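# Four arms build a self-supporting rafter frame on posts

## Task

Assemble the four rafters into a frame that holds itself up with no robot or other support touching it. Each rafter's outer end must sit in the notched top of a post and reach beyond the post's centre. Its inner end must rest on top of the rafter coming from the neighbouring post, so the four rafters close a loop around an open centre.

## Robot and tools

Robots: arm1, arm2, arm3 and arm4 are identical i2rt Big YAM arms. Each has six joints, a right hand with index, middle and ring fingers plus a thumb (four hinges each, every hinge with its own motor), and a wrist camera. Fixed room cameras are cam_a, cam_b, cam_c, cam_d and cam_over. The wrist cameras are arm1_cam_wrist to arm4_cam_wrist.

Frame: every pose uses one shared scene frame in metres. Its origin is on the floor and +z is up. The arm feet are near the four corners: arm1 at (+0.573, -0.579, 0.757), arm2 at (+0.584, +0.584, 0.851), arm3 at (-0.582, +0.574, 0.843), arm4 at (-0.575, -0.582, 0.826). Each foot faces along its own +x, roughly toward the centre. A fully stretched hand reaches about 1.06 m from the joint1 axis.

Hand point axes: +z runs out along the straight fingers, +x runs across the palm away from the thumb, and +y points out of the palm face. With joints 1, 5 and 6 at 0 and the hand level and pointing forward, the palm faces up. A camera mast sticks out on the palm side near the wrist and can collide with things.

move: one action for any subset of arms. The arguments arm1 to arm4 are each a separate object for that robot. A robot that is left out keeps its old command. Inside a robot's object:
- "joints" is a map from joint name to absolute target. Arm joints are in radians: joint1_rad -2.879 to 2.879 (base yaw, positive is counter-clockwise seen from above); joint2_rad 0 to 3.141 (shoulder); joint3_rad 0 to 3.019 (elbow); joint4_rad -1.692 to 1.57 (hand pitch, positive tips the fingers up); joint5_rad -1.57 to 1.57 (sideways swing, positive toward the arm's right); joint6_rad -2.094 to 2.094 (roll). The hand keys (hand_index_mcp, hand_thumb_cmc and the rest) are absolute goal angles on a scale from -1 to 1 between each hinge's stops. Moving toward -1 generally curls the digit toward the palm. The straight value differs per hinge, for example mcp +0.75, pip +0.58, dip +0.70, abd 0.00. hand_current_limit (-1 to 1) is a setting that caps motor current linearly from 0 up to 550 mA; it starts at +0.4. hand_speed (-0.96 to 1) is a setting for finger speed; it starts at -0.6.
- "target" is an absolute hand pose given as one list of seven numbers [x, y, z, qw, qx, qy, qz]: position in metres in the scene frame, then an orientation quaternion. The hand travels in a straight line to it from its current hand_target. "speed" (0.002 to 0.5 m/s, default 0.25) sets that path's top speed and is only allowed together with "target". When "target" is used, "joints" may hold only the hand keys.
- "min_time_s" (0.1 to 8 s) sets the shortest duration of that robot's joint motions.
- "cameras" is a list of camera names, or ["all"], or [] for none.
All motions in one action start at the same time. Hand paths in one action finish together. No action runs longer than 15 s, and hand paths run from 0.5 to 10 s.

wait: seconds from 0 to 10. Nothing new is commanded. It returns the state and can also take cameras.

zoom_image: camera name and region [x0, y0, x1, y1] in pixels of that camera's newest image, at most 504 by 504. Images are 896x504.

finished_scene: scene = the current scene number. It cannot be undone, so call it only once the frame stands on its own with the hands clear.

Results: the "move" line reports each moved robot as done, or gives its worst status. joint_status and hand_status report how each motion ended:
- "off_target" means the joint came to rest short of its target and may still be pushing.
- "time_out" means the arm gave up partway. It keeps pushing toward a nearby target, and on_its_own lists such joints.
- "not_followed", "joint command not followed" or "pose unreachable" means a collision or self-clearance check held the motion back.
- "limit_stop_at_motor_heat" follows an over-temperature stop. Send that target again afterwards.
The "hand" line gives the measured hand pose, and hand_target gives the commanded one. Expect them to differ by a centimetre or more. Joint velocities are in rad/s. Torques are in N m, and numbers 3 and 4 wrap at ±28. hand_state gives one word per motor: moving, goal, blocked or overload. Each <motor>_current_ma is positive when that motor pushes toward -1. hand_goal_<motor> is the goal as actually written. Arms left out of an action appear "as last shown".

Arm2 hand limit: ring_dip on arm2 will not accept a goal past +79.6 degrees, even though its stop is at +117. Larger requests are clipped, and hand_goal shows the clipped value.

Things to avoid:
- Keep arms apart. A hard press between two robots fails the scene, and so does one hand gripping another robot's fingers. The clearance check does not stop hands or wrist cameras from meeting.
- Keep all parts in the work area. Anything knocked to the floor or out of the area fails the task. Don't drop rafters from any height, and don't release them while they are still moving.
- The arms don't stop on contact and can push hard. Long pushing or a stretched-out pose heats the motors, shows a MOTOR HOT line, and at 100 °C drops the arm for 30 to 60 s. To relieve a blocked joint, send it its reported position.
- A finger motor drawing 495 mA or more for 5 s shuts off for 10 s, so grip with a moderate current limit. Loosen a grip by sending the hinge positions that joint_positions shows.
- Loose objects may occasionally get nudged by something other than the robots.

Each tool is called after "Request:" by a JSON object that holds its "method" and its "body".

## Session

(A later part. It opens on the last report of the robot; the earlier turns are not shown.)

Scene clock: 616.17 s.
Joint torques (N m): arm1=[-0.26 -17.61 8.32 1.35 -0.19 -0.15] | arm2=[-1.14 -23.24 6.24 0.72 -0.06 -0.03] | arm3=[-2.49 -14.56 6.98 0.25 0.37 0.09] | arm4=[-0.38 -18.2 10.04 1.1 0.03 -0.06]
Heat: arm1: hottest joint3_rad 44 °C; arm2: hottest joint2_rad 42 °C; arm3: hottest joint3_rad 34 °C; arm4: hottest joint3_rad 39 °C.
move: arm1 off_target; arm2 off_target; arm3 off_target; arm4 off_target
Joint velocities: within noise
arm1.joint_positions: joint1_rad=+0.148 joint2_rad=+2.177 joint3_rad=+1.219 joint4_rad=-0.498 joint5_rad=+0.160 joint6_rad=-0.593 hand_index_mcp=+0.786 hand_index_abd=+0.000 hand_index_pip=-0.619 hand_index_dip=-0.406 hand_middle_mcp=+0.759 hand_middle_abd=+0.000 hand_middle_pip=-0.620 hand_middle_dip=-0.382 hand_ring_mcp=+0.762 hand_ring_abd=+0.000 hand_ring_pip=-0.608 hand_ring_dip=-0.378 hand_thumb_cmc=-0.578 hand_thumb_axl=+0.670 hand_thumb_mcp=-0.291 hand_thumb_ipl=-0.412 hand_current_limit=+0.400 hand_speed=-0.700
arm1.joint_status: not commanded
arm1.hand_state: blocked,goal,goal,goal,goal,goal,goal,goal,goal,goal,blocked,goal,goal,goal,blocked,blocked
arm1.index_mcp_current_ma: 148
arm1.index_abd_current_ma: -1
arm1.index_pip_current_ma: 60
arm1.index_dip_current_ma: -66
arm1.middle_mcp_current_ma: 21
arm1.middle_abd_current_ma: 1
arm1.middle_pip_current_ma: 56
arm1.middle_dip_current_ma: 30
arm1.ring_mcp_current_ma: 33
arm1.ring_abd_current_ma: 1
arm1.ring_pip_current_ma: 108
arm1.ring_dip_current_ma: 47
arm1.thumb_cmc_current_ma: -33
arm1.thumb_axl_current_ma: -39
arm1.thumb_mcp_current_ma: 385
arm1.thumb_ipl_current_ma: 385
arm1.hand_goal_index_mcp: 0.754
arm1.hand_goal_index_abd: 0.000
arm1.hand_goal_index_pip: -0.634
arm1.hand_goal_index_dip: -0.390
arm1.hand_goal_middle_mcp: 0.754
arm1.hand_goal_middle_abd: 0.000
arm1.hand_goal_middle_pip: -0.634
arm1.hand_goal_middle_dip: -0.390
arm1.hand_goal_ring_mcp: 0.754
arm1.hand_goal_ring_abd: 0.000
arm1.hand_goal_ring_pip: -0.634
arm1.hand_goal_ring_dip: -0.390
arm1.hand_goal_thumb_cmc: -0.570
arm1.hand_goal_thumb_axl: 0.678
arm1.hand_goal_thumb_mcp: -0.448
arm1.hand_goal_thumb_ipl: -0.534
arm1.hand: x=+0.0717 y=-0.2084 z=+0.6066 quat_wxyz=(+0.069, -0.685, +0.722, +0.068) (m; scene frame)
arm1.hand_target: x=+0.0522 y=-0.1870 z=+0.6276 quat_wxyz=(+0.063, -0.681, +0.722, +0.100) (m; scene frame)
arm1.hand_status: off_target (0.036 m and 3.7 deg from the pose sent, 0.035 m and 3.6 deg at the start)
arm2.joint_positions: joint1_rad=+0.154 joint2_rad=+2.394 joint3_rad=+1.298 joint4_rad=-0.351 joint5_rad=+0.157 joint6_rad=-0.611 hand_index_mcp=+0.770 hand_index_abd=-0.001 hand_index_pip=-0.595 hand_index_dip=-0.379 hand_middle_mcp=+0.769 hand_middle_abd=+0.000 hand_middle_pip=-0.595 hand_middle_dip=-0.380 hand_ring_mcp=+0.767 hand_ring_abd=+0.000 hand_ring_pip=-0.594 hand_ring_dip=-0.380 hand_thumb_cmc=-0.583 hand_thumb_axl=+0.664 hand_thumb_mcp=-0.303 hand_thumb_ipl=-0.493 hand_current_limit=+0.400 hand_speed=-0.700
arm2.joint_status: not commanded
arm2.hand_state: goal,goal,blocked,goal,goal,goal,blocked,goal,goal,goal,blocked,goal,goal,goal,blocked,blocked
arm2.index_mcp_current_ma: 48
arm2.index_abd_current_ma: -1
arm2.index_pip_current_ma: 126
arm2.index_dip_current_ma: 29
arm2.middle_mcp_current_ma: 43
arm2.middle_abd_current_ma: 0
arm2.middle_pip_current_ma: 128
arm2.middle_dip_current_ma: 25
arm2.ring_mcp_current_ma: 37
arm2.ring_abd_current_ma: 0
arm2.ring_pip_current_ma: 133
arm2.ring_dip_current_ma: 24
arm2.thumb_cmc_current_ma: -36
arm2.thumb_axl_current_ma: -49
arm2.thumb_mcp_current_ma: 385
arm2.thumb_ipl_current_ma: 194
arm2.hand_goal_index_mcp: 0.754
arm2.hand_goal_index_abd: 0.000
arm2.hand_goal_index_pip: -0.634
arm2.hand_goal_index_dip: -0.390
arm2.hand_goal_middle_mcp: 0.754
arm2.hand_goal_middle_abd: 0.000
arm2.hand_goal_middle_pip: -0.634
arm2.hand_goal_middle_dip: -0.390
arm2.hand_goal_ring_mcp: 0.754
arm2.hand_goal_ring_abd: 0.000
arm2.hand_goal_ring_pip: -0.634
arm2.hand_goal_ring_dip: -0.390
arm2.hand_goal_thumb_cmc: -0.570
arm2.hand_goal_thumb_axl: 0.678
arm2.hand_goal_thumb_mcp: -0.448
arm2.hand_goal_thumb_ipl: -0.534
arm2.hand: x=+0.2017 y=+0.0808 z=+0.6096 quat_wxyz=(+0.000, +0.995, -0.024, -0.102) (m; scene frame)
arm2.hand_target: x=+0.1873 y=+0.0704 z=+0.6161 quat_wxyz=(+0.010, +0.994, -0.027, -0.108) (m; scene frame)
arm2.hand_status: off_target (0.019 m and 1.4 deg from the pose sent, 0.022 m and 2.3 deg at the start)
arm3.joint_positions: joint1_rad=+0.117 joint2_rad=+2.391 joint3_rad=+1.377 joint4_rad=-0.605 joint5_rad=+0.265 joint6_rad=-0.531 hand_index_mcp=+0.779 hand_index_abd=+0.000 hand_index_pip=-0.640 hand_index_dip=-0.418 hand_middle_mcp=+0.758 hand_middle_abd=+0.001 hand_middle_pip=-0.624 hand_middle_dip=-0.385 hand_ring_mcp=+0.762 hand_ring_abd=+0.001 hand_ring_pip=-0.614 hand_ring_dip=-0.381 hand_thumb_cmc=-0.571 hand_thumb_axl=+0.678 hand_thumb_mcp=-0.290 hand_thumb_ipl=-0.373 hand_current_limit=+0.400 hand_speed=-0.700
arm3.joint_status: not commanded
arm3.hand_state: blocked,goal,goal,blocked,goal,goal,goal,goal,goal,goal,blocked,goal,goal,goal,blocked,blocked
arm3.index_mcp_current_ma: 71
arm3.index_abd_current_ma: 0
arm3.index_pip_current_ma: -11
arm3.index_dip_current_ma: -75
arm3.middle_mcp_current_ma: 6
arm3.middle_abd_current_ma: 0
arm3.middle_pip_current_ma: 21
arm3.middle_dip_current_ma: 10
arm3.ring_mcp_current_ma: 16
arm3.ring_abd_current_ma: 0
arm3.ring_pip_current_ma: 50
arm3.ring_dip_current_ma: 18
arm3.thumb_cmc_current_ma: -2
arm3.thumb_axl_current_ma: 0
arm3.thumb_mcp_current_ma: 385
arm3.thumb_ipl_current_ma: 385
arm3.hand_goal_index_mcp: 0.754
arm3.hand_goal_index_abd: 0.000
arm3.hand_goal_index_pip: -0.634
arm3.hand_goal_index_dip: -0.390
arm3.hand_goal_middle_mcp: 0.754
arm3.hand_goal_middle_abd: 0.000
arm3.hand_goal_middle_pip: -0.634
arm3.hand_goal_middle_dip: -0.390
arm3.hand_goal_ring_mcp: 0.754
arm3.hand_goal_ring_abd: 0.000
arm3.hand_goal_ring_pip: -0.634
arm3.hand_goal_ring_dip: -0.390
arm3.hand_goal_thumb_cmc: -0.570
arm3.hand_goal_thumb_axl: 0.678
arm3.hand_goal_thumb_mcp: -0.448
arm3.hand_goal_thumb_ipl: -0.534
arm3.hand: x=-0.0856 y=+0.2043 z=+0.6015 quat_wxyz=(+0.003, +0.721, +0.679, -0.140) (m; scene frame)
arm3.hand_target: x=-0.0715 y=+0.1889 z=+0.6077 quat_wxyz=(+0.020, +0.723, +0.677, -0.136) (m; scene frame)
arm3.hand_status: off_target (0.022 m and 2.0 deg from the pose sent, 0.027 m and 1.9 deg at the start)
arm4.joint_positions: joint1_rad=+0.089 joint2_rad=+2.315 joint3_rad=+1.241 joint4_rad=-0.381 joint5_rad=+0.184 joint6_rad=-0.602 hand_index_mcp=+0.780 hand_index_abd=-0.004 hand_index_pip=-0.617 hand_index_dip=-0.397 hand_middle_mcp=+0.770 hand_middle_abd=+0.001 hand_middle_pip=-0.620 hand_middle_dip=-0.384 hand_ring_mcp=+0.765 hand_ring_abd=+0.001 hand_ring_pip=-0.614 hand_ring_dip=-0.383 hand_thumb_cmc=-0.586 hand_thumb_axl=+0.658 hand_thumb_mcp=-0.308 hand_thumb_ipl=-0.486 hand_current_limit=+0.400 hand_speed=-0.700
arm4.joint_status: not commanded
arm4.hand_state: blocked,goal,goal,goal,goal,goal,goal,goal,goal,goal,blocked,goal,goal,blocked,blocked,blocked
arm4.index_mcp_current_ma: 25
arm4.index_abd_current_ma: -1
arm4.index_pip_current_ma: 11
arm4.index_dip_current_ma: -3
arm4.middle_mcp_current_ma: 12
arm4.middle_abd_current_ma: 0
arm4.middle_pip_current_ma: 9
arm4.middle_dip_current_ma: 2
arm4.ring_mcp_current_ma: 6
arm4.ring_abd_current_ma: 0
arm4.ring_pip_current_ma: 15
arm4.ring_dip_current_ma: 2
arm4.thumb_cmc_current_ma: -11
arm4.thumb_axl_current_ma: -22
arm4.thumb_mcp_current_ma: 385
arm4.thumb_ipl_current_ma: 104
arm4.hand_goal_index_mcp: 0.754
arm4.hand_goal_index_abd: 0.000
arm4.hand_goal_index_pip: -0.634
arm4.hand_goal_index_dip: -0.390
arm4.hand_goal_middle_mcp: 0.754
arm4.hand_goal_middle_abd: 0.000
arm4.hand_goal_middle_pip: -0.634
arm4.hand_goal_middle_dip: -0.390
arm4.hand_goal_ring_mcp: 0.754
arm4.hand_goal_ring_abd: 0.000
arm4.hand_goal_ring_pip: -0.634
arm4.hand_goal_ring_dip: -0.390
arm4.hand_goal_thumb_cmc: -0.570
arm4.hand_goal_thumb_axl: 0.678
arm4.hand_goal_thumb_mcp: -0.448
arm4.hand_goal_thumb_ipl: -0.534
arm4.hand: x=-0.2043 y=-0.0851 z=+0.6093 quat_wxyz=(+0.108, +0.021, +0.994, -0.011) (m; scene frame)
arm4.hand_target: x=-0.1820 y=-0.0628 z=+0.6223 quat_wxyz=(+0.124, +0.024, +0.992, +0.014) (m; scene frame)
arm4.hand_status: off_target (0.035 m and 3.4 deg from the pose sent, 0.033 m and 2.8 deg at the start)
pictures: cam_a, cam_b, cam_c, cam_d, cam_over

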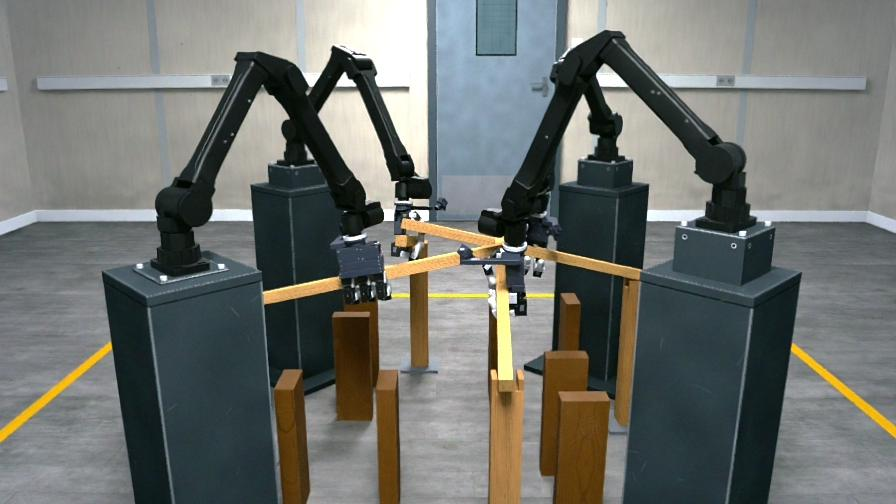

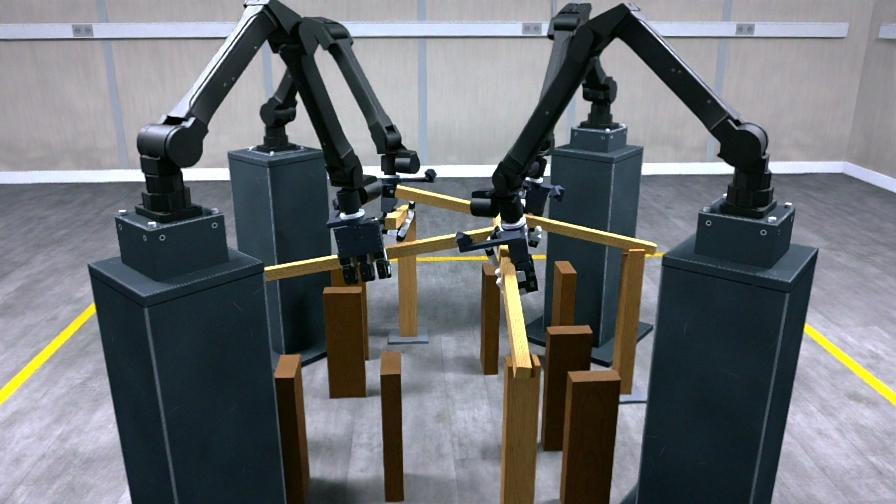

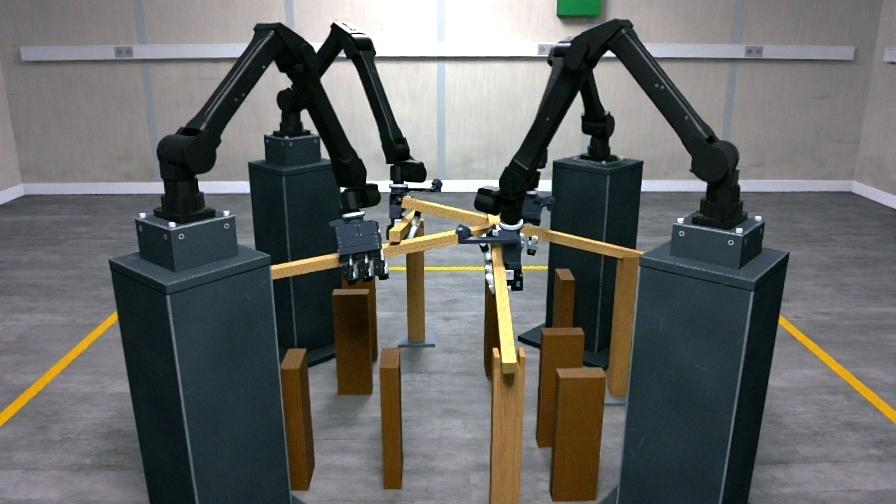

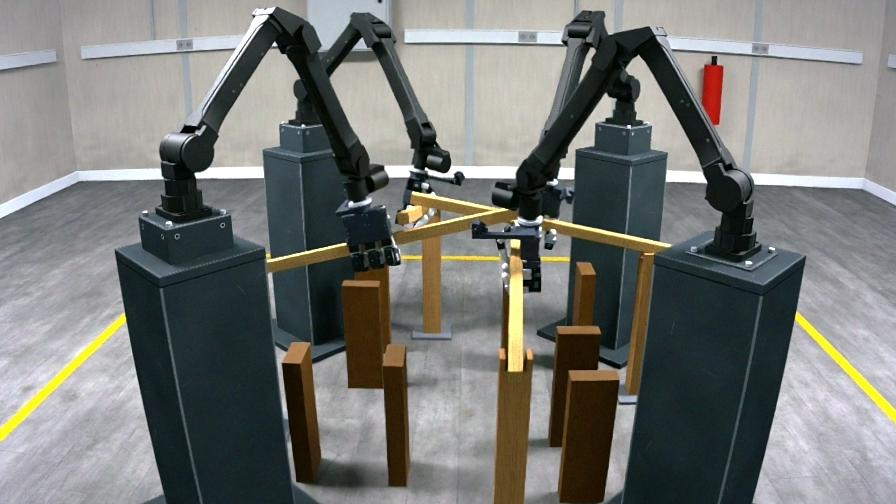

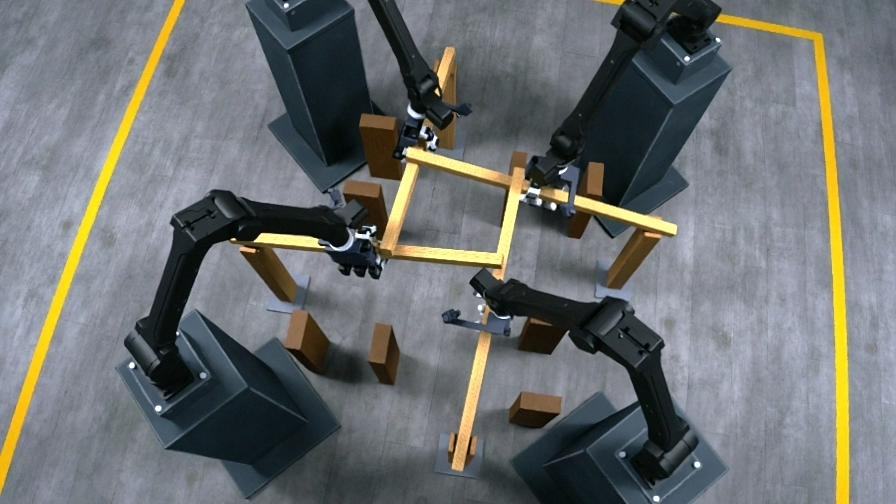

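Request:
{"method": "move", "body": {"cameras": ["cam_a","cam_b","cam_c","cam_d","cam_over"], "arm1": {"target":[0.0520,-0.1879,0.6083,0.0511,-0.6871,0.7228,0.0828],"speed":0.06}, "arm2": {"target":[0.1893,0.0750,0.6045,0.0050,0.9935,-0.0257,-0.1125],"speed":0.06}, "arm3": {"target":[-0.0739,0.1902,0.5850,0.0117,0.7212,0.6765,-0.1306],"speed":0.06}, "arm4": {"target":[-0.1807,-0.0629,0.5963,0.1014,0.0226,0.9918,0.0102],"speed":0.06}}}

Request:
{"method": "zoom_image", "body": {"camera": "cam_a", "region": [380, 200, 480, 300]}}

Request:
{"method": "zoom_image", "body": {"camera": "cam_b", "region": [370, 180, 470, 280]}}

Request:
{"method": "zoom_image", "body": {"camera": "cam_c", "region": [370, 180, 470, 280]}}

Request:
{"method": "zoom_image", "body": {"camera": "cam_d", "region": [380, 180, 480, 280]}}

Request:
{"method": "zoom_image", "body": {"camera": "cam_a", "region": [470, 320, 550, 420]}}

Request:
{"method": "zoom_image", "body": {"camera": "cam_b", "region": [480, 300, 560, 400]}}

Request:
{"method": "zoom_image", "body": {"camera": "cam_c", "region": [470, 300, 550, 400]}}

Request:
{"method": "zoom_image", "body": {"camera": "cam_d", "region": [480, 300, 560, 400]}}

Scene clock: 672.37 s.
Joint torques (N m): arm1=[0.26 -17.32 8.12 0.7 -0.19 -0.18] | arm2=[-1.03 -23.24 5.64 1.5 0.13 -0.04] | arm3=[-2.43 -14.62 6.78 0.27 0.44 0.09] | arm4=[-0.32 -18.67 9.52 0.55 -0.04 -0.09]
Heat: arm1: hottest joint3_rad 42 °C; arm2: hottest joint2_rad 43 °C; arm3: hottest joint3_rad 35 °C; arm4: hottest joint3_rad 37 °C.
move: arm1 off_target; arm2 off_target; arm3 off_target; arm4 off_target
Joint velocities: within noise
arm1.joint_positions: joint1_rad=+0.140 joint2_rad=+2.216 joint3_rad=+1.242 joint4_rad=-0.498 joint5_rad=+0.131 joint6_rad=-0.603 hand_index_mcp=+0.786 hand_index_abd=+0.000 hand_index_pip=-0.619 hand_index_dip=-0.406 hand_middle_mcp=+0.759 hand_middle_abd=+0.000 hand_middle_pip=-0.620 hand_middle_dip=-0.382 hand_ring_mcp=+0.762 hand_ring_abd=+0.000 hand_ring_pip=-0.608 hand_ring_dip=-0.378 hand_thumb_cmc=-0.578 hand_thumb_axl=+0.670 hand_thumb_mcp=-0.291 hand_thumb_ipl=-0.412 hand_current_limit=+0.400 hand_speed=-0.700
arm1.joint_status: not commanded
arm1.hand_state: blocked,goal,goal,goal,goal,goal,goal,goal,goal,goal,blocked,goal,goal,goal,blocked,blocked
arm1.index_mcp_current_ma: 148
arm1.index_abd_current_ma: -1
arm1.index_pip_current_ma: 60
arm1.index_dip_current_ma: -66
arm1.middle_mcp_current_ma: 21
arm1.middle_abd_current_ma: 1
arm1.middle_pip_current_ma: 56
arm1.middle_dip_current_ma: 30
arm1.ring_mcp_current_ma: 33
arm1.ring_abd_current_ma: 1
arm1.ring_pip_current_ma: 108
arm1.ring_dip_current_ma: 47
arm1.thumb_cmc_current_ma: -33
arm1.thumb_axl_current_ma: -39
arm1.thumb_mcp_current_ma: 385
arm1.thumb_ipl_current_ma: 385
arm1.hand_goal_index_mcp: 0.754
arm1.hand_goal_index_abd: 0.000
arm1.hand_goal_index_pip: -0.634
arm1.hand_goal_index_dip: -0.390
arm1.hand_goal_middle_mcp: 0.754
arm1.hand_goal_middle_abd: 0.000
arm1.hand_goal_middle_pip: -0.634
arm1.hand_goal_middle_dip: -0.390
arm1.hand_goal_ring_mcp: 0.754
arm1.hand_goal_ring_abd: 0.000
arm1.hand_goal_ring_pip: -0.634
arm1.hand_goal_ring_dip: -0.390
arm1.hand_goal_thumb_cmc: -0.570
arm1.hand_goal_thumb_axl: 0.678
arm1.hand_goal_thumb_mcp: -0.448
arm1.hand_goal_thumb_ipl: -0.534
arm1.hand: x=+0.0702 y=-0.2079 z=+0.5909 quat_wxyz=(+0.057, -0.688, +0.722, +0.058) (m; scene frame)
arm1.hand_target: x=+0.0531 y=-0.1883 z=+0.6091 quat_wxyz=(+0.051, -0.686, +0.721, +0.083) (m; scene frame)
arm1.hand_status: off_target (0.032 m and 2.9 deg from the pose sent, 0.029 m and 2.7 deg at the start)
arm2.joint_positions: joint1_rad=+0.154 joint2_rad=+2.414 joint3_rad=+1.298 joint4_rad=-0.348 joint5_rad=+0.166 joint6_rad=-0.612 hand_index_mcp=+0.770 hand_index_abd=-0.001 hand_index_pip=-0.595 hand_index_dip=-0.379 hand_middle_mcp=+0.769 hand_middle_abd=+0.000 hand_middle_pip=-0.595 hand_middle_dip=-0.380 hand_ring_mcp=+0.767 hand_ring_abd=+0.000 hand_ring_pip=-0.594 hand_ring_dip=-0.380 hand_thumb_cmc=-0.583 hand_thumb_axl=+0.664 hand_thumb_mcp=-0.303 hand_thumb_ipl=-0.493 hand_current_limit=+0.400 hand_speed=-0.700
arm2.joint_status: not commanded
arm2.hand_state: goal,goal,blocked,goal,goal,goal,blocked,goal,goal,goal,blocked,goal,goal,goal,blocked,blocked
arm2.index_mcp_current_ma: 48
arm2.index_abd_current_ma: -1
arm2.index_pip_current_ma: 126
arm2.index_dip_current_ma: 29
arm2.middle_mcp_current_ma: 43
arm2.middle_abd_current_ma: 0
arm2.middle_pip_current_ma: 128
arm2.middle_dip_current_ma: 25
arm2.ring_mcp_current_ma: 37
arm2.ring_abd_current_ma: 0
arm2.ring_pip_current_ma: 133
arm2.ring_dip_current_ma: 24
arm2.thumb_cmc_current_ma: -36
arm2.thumb_axl_current_ma: -49
arm2.thumb_mcp_current_ma: 385
arm2.thumb_ipl_current_ma: 194
arm2.hand_goal_index_mcp: 0.754
arm2.hand_goal_index_abd: 0.000
arm2.hand_goal_index_pip: -0.634
arm2.hand_goal_index_dip: -0.390
arm2.hand_goal_middle_mcp: 0.754
arm2.hand_goal_middle_abd: 0.000
arm2.hand_goal_middle_pip: -0.634
arm2.hand_goal_middle_dip: -0.390
arm2.hand_goal_ring_mcp: 0.754
arm2.hand_goal_ring_abd: 0.000
arm2.hand_goal_ring_pip: -0.634
arm2.hand_goal_ring_dip: -0.390
arm2.hand_goal_thumb_cmc: -0.570
arm2.hand_goal_thumb_axl: 0.678
arm2.hand_goal_thumb_mcp: -0.448
arm2.hand_goal_thumb_ipl: -0.534
arm2.hand: x=+0.2044 y=+0.0869 z=+0.5982 quat_wxyz=(-0.009, +0.995, -0.023, -0.101) (m; scene frame)
arm2.hand_target: x=+0.1896 y=+0.0754 z=+0.6052 quat_wxyz=(+0.005, +0.993, -0.026, -0.113) (m; scene frame)
arm2.hand_status: off_target (0.020 m and 2.1 deg from the pose sent, 0.015 m and 1.4 deg at the start)
arm3.joint_positions: joint1_rad=+0.112 joint2_rad=+2.436 joint3_rad=+1.395 joint4_rad=-0.592 joint5_rad=+0.250 joint6_rad=-0.536 hand_index_mcp=+0.782 hand_index_abd=+0.001 hand_index_pip=-0.628 hand_index_dip=-0.418 hand_middle_mcp=+0.758 hand_middle_abd=+0.001 hand_middle_pip=-0.620 hand_middle_dip=-0.381 hand_ring_mcp=+0.761 hand_ring_abd=+0.001 hand_ring_pip=-0.613 hand_ring_dip=-0.382 hand_thumb_cmc=-0.577 hand_thumb_axl=+0.672 hand_thumb_mcp=-0.290 hand_thumb_ipl=-0.398 hand_current_limit=+0.400 hand_speed=-0.700
arm3.joint_status: not commanded
arm3.hand_state: blocked,goal,goal,blocked,goal,goal,goal,goal,goal,goal,blocked,goal,goal,goal,blocked,blocked
arm3.index_mcp_current_ma: 80
arm3.index_abd_current_ma: 1
arm3.index_pip_current_ma: 10
arm3.index_dip_current_ma: -75
arm3.middle_mcp_current_ma: 6
arm3.middle_abd_current_ma: 0
arm3.middle_pip_current_ma: 30
arm3.middle_dip_current_ma: 19
arm3.ring_mcp_current_ma: 14
arm3.ring_abd_current_ma: 0
arm3.ring_pip_current_ma: 52
arm3.ring_dip_current_ma: 16
arm3.thumb_cmc_current_ma: -15
arm3.thumb_axl_current_ma: -13
arm3.thumb_mcp_current_ma: 385
arm3.thumb_ipl_current_ma: 385
arm3.hand_goal_index_mcp: 0.754
arm3.hand_goal_index_abd: 0.000
arm3.hand_goal_index_pip: -0.634
arm3.hand_goal_index_dip: -0.390
arm3.hand_goal_middle_mcp: 0.754
arm3.hand_goal_middle_abd: 0.000
arm3.hand_goal_middle_pip: -0.634
arm3.hand_goal_middle_dip: -0.390
arm3.hand_goal_ring_mcp: 0.754
arm3.hand_goal_ring_abd: 0.000
arm3.hand_goal_ring_pip: -0.634
arm3.hand_goal_ring_dip: -0.390
arm3.hand_goal_thumb_cmc: -0.570
arm3.hand_goal_thumb_axl: 0.678
arm3.hand_goal_thumb_mcp: -0.448
arm3.hand_goal_thumb_ipl: -0.534
arm3.on_its_own: hand_thumb_ipl moved -0.025 toward your old target -0.534
arm3.hand: x=-0.0890 y=+0.2066 z=+0.5798 quat_wxyz=(-0.006, +0.721, +0.680, -0.134) (m; scene frame)
arm3.hand_target: x=-0.0745 y=+0.1905 z=+0.5859 quat_wxyz=(+0.012, +0.723, +0.678, -0.131) (m; scene frame)
arm3.hand_status: off_target (0.023 m and 2.1 deg from the pose sent, 0.025 m and 1.4 deg at the start)
arm4.joint_positions: joint1_rad=+0.076 joint2_rad=+2.374 joint3_rad=+1.285 joint4_rad=-0.381 joint5_rad=+0.151 joint6_rad=-0.610 hand_index_mcp=+0.780 hand_index_abd=-0.004 hand_index_pip=-0.617 hand_index_dip=-0.397 hand_middle_mcp=+0.770 hand_middle_abd=+0.001 hand_middle_pip=-0.620 hand_middle_dip=-0.384 hand_ring_mcp=+0.765 hand_ring_abd=+0.001 hand_ring_pip=-0.614 hand_ring_dip=-0.383 hand_thumb_cmc=-0.586 hand_thumb_axl=+0.658 hand_thumb_mcp=-0.308 hand_thumb_ipl=-0.486 hand_current_limit=+0.400 hand_speed=-0.700
arm4.joint_status: not commanded
arm4.hand_state: blocked,goal,goal,goal,goal,goal,goal,goal,goal,goal,blocked,goal,goal,blocked,blocked,blocked
arm4.index_mcp_current_ma: 25
arm4.index_abd_current_ma: -1
arm4.index_pip_current_ma: 12
arm4.index_dip_current_ma: -3
arm4.middle_mcp_current_ma: 12
arm4.middle_abd_current_ma: 0
arm4.middle_pip_current_ma: 9
arm4.middle_dip_current_ma: 2
arm4.ring_mcp_current_ma: 6
arm4.ring_abd_current_ma: 0
arm4.ring_pip_current_ma: 15
arm4.ring_dip_current_ma: 2
arm4.thumb_cmc_current_ma: -11
arm4.thumb_axl_current_ma: -22
arm4.thumb_mcp_current_ma: 385
arm4.thumb_ipl_current_ma: 104
arm4.hand_goal_index_mcp: 0.754
arm4.hand_goal_index_abd: 0.000
arm4.hand_goal_index_pip: -0.634
arm4.hand_goal_index_dip: -0.390
arm4.hand_goal_middle_mcp: 0.754
arm4.hand_goal_middle_abd: 0.000
arm4.hand_goal_middle_pip: -0.634
arm4.hand_goal_middle_dip: -0.390
arm4.hand_goal_ring_mcp: 0.754
arm4.hand_goal_ring_abd: 0.000
arm4.hand_goal_ring_pip: -0.634
arm4.hand_goal_ring_dip: -0.390
arm4.hand_goal_thumb_cmc: -0.570
arm4.hand_goal_thumb_axl: 0.678
arm4.hand_goal_thumb_mcp: -0.448
arm4.hand_goal_thumb_ipl: -0.534
arm4.hand: x=-0.2005 y=-0.0829 z=+0.5866 quat_wxyz=(+0.090, +0.022, +0.996, -0.008) (m; scene frame)
arm4.hand_target: x=-0.1813 y=-0.0639 z=+0.5975 quat_wxyz=(+0.102, +0.023, +0.994, +0.010) (m; scene frame)
arm4.hand_status: off_target (0.030 m and 2.5 deg from the pose sent, 0.035 m and 2.5 deg at the start)
pictures: cam_a, cam_b, cam_c, cam_d, cam_over

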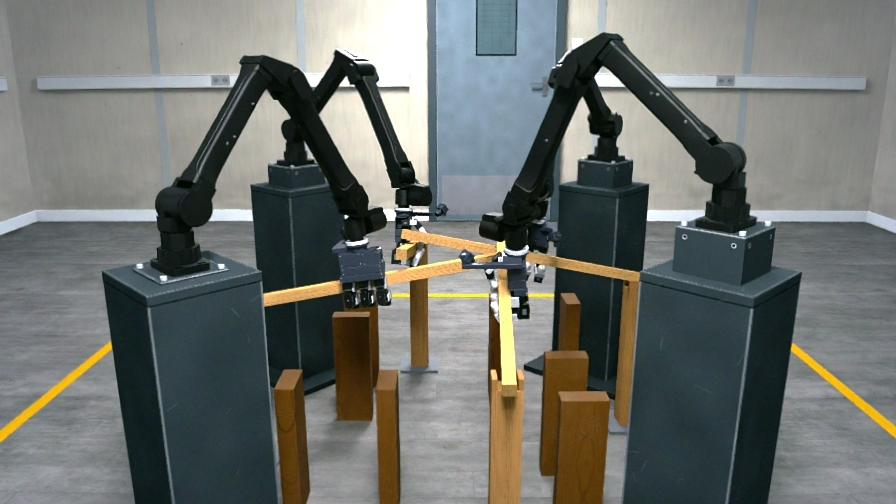

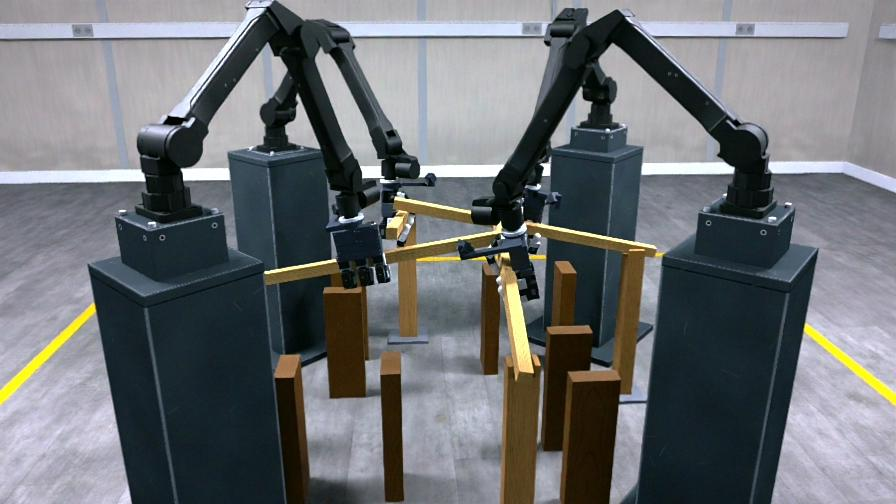

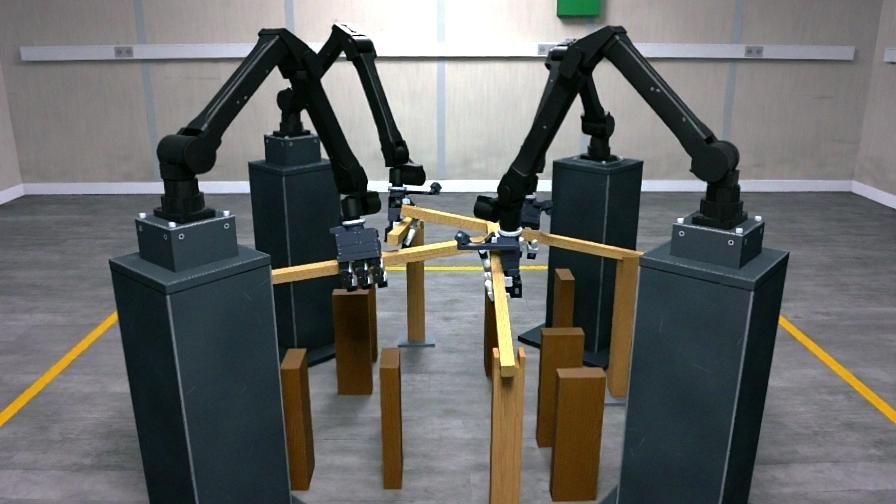

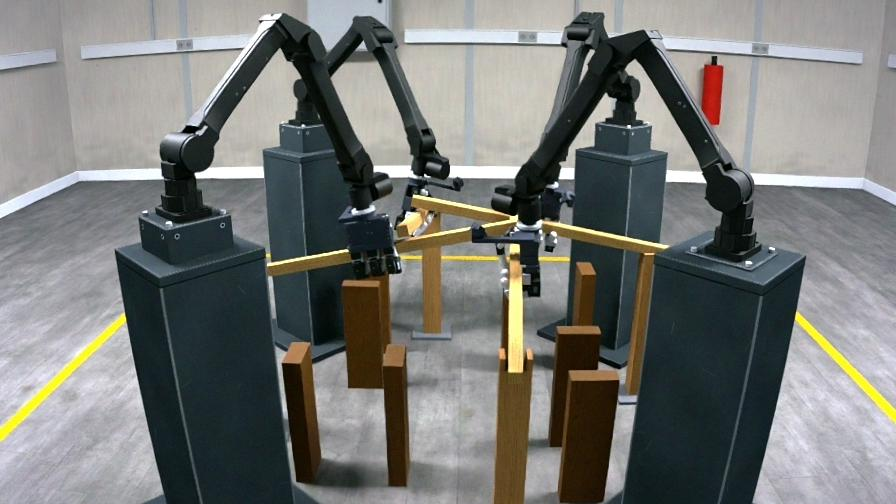

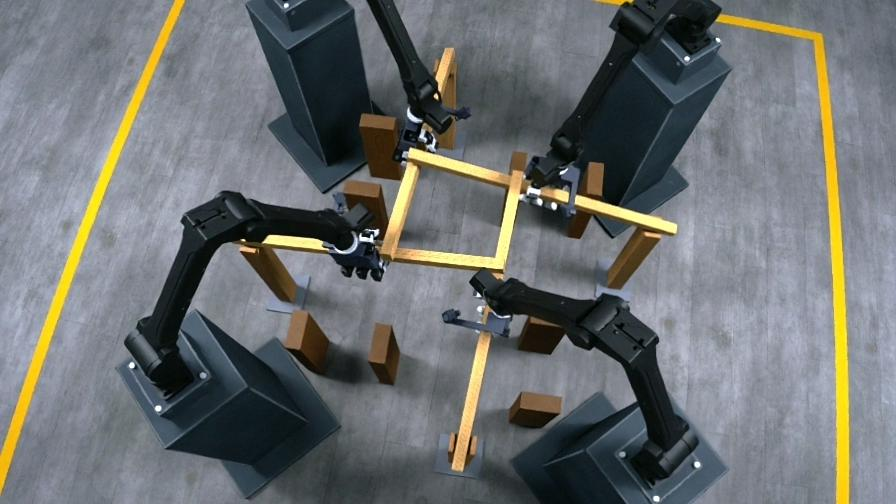

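Scaled by 5.040.

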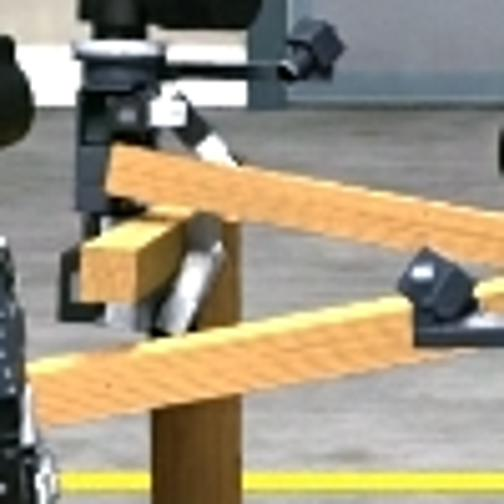

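Scaled by 5.040.

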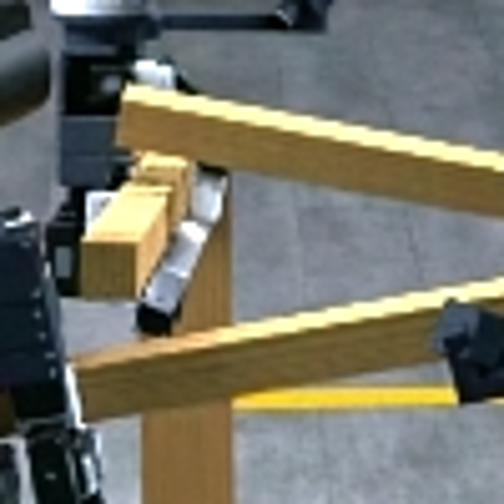

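Scaled by 5.040.

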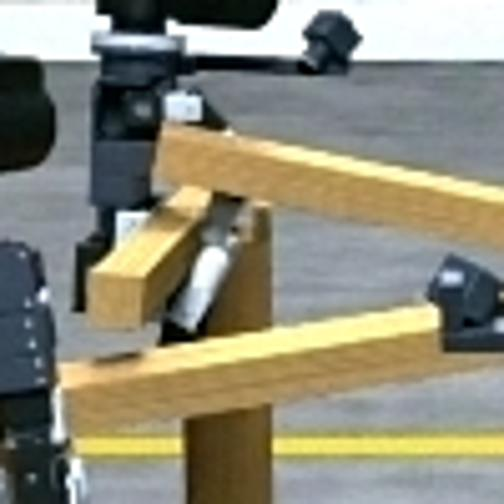

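Scaled by 5.040.

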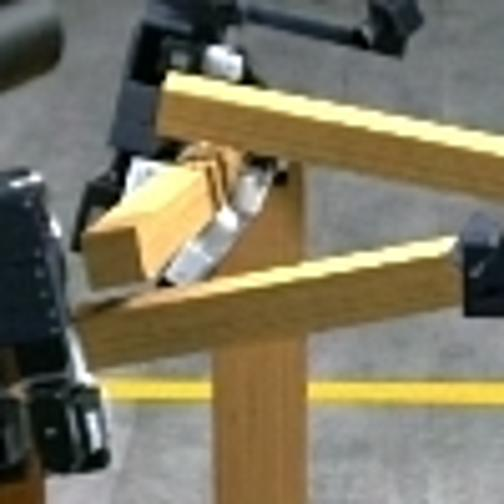

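Scaled by 5.040.

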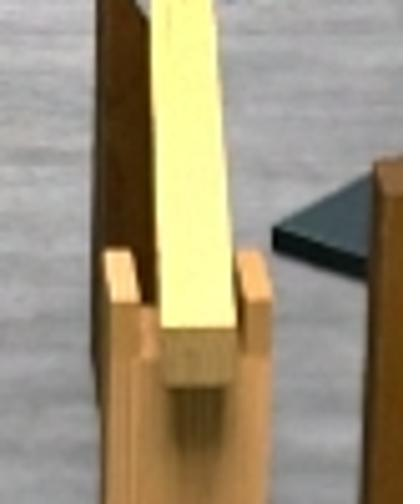

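Scaled by 5.040.

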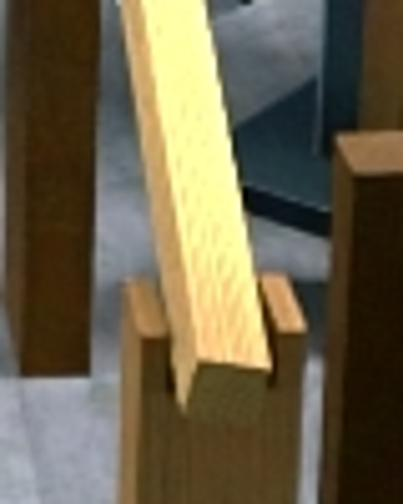

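Scaled by 5.040.

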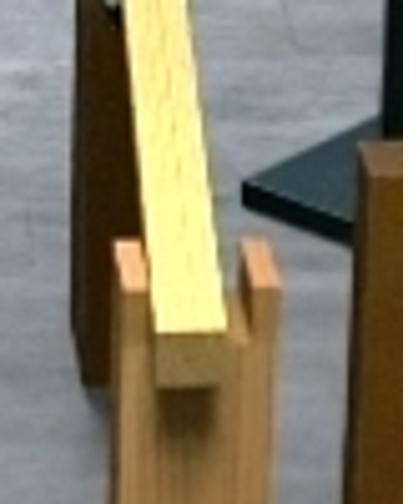

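Scaled by 5.040.

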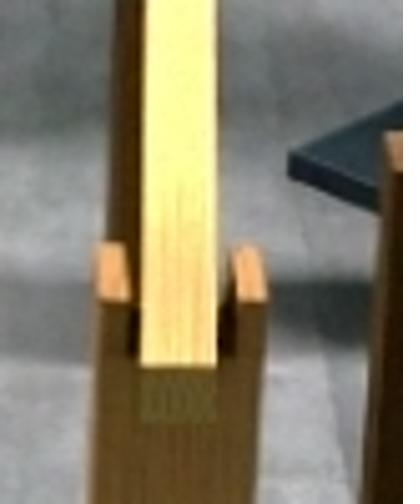

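Request:
{"method": "zoom_image", "body": {"camera": "cam_a", "region": [590, 230, 670, 310]}}

Request:
{"method": "zoom_image", "body": {"camera": "cam_b", "region": [500, 340, 550, 390]}}

Request:
{"method": "zoom_image", "body": {"camera": "cam_over", "region": [410, 30, 490, 110]}}

Request:
{"method": "zoom_image", "body": {"camera": "cam_d", "region": [610, 210, 690, 290]}}

Request:
{"method": "zoom_image", "body": {"camera": "cam_b", "region": [595, 205, 675, 285]}}

Scaled by 6.300.

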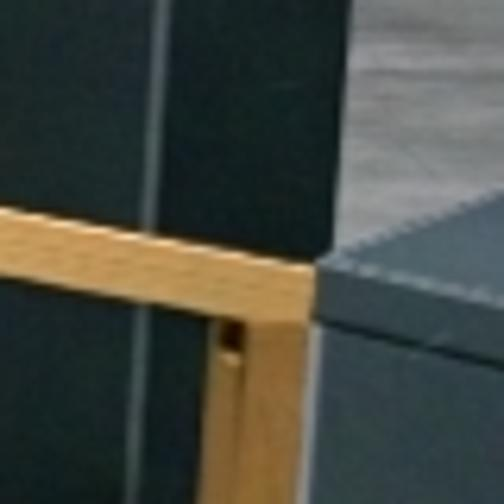

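Scaled by 10.080.

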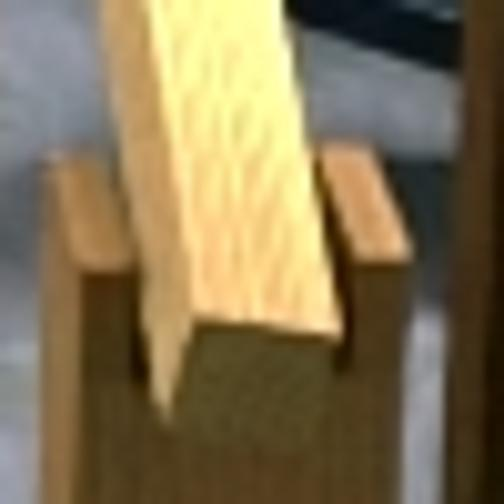

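Scaled by 6.300.

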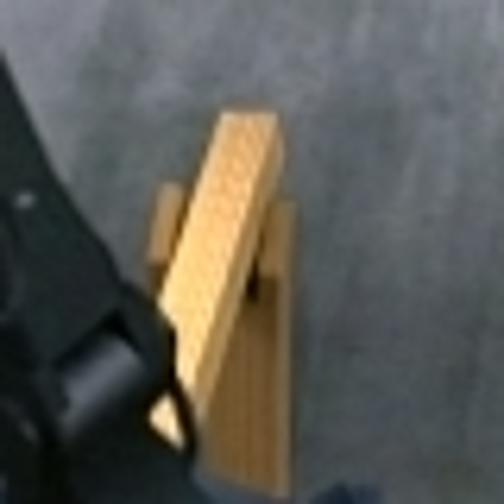

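Scaled by 6.300.

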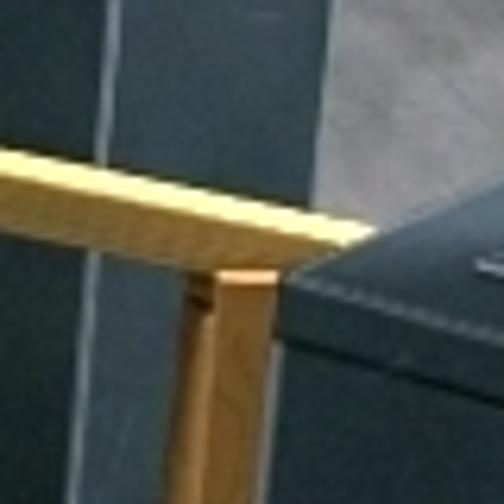

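Scaled by 6.300.

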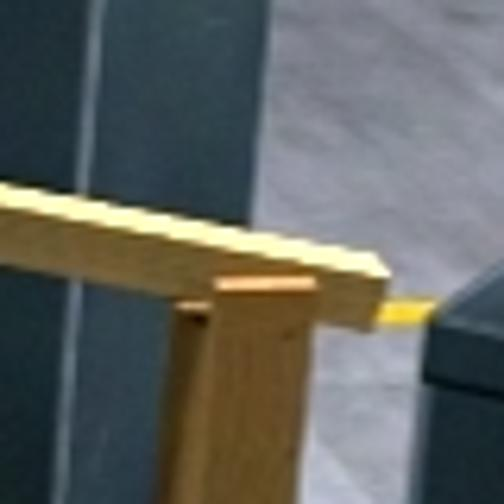

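Request:
{"method": "zoom_image", "body": {"camera": "cam_c", "region": [590, 210, 670, 290]}}

Request:
{"method": "zoom_image", "body": {"camera": "cam_a", "region": [615, 260, 645, 290]}}

Request:
{"method": "zoom_image", "body": {"camera": "cam_d", "region": [625, 240, 665, 280]}}

Scaled by 6.300.

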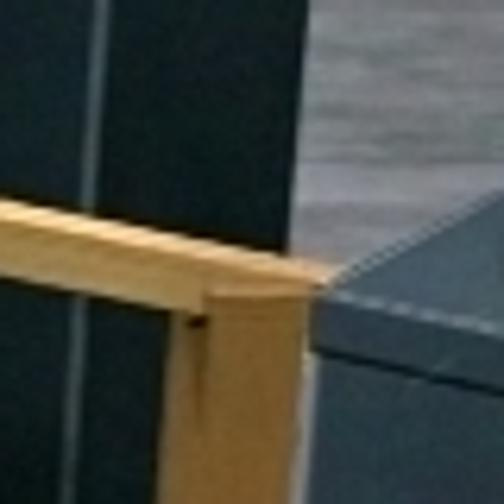

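Scaled by 16.800.

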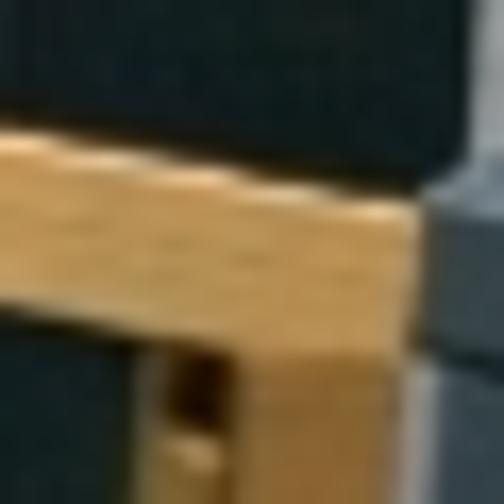

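Scaled by 12.600.

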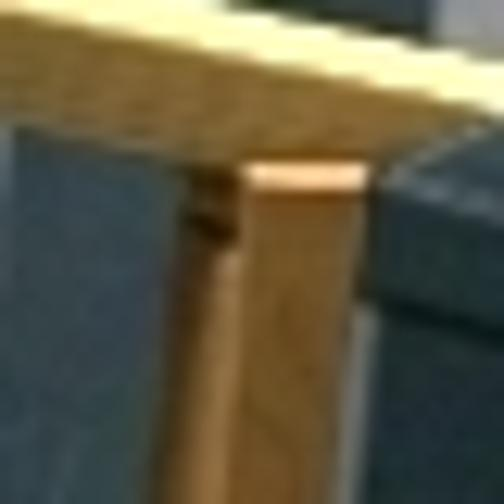

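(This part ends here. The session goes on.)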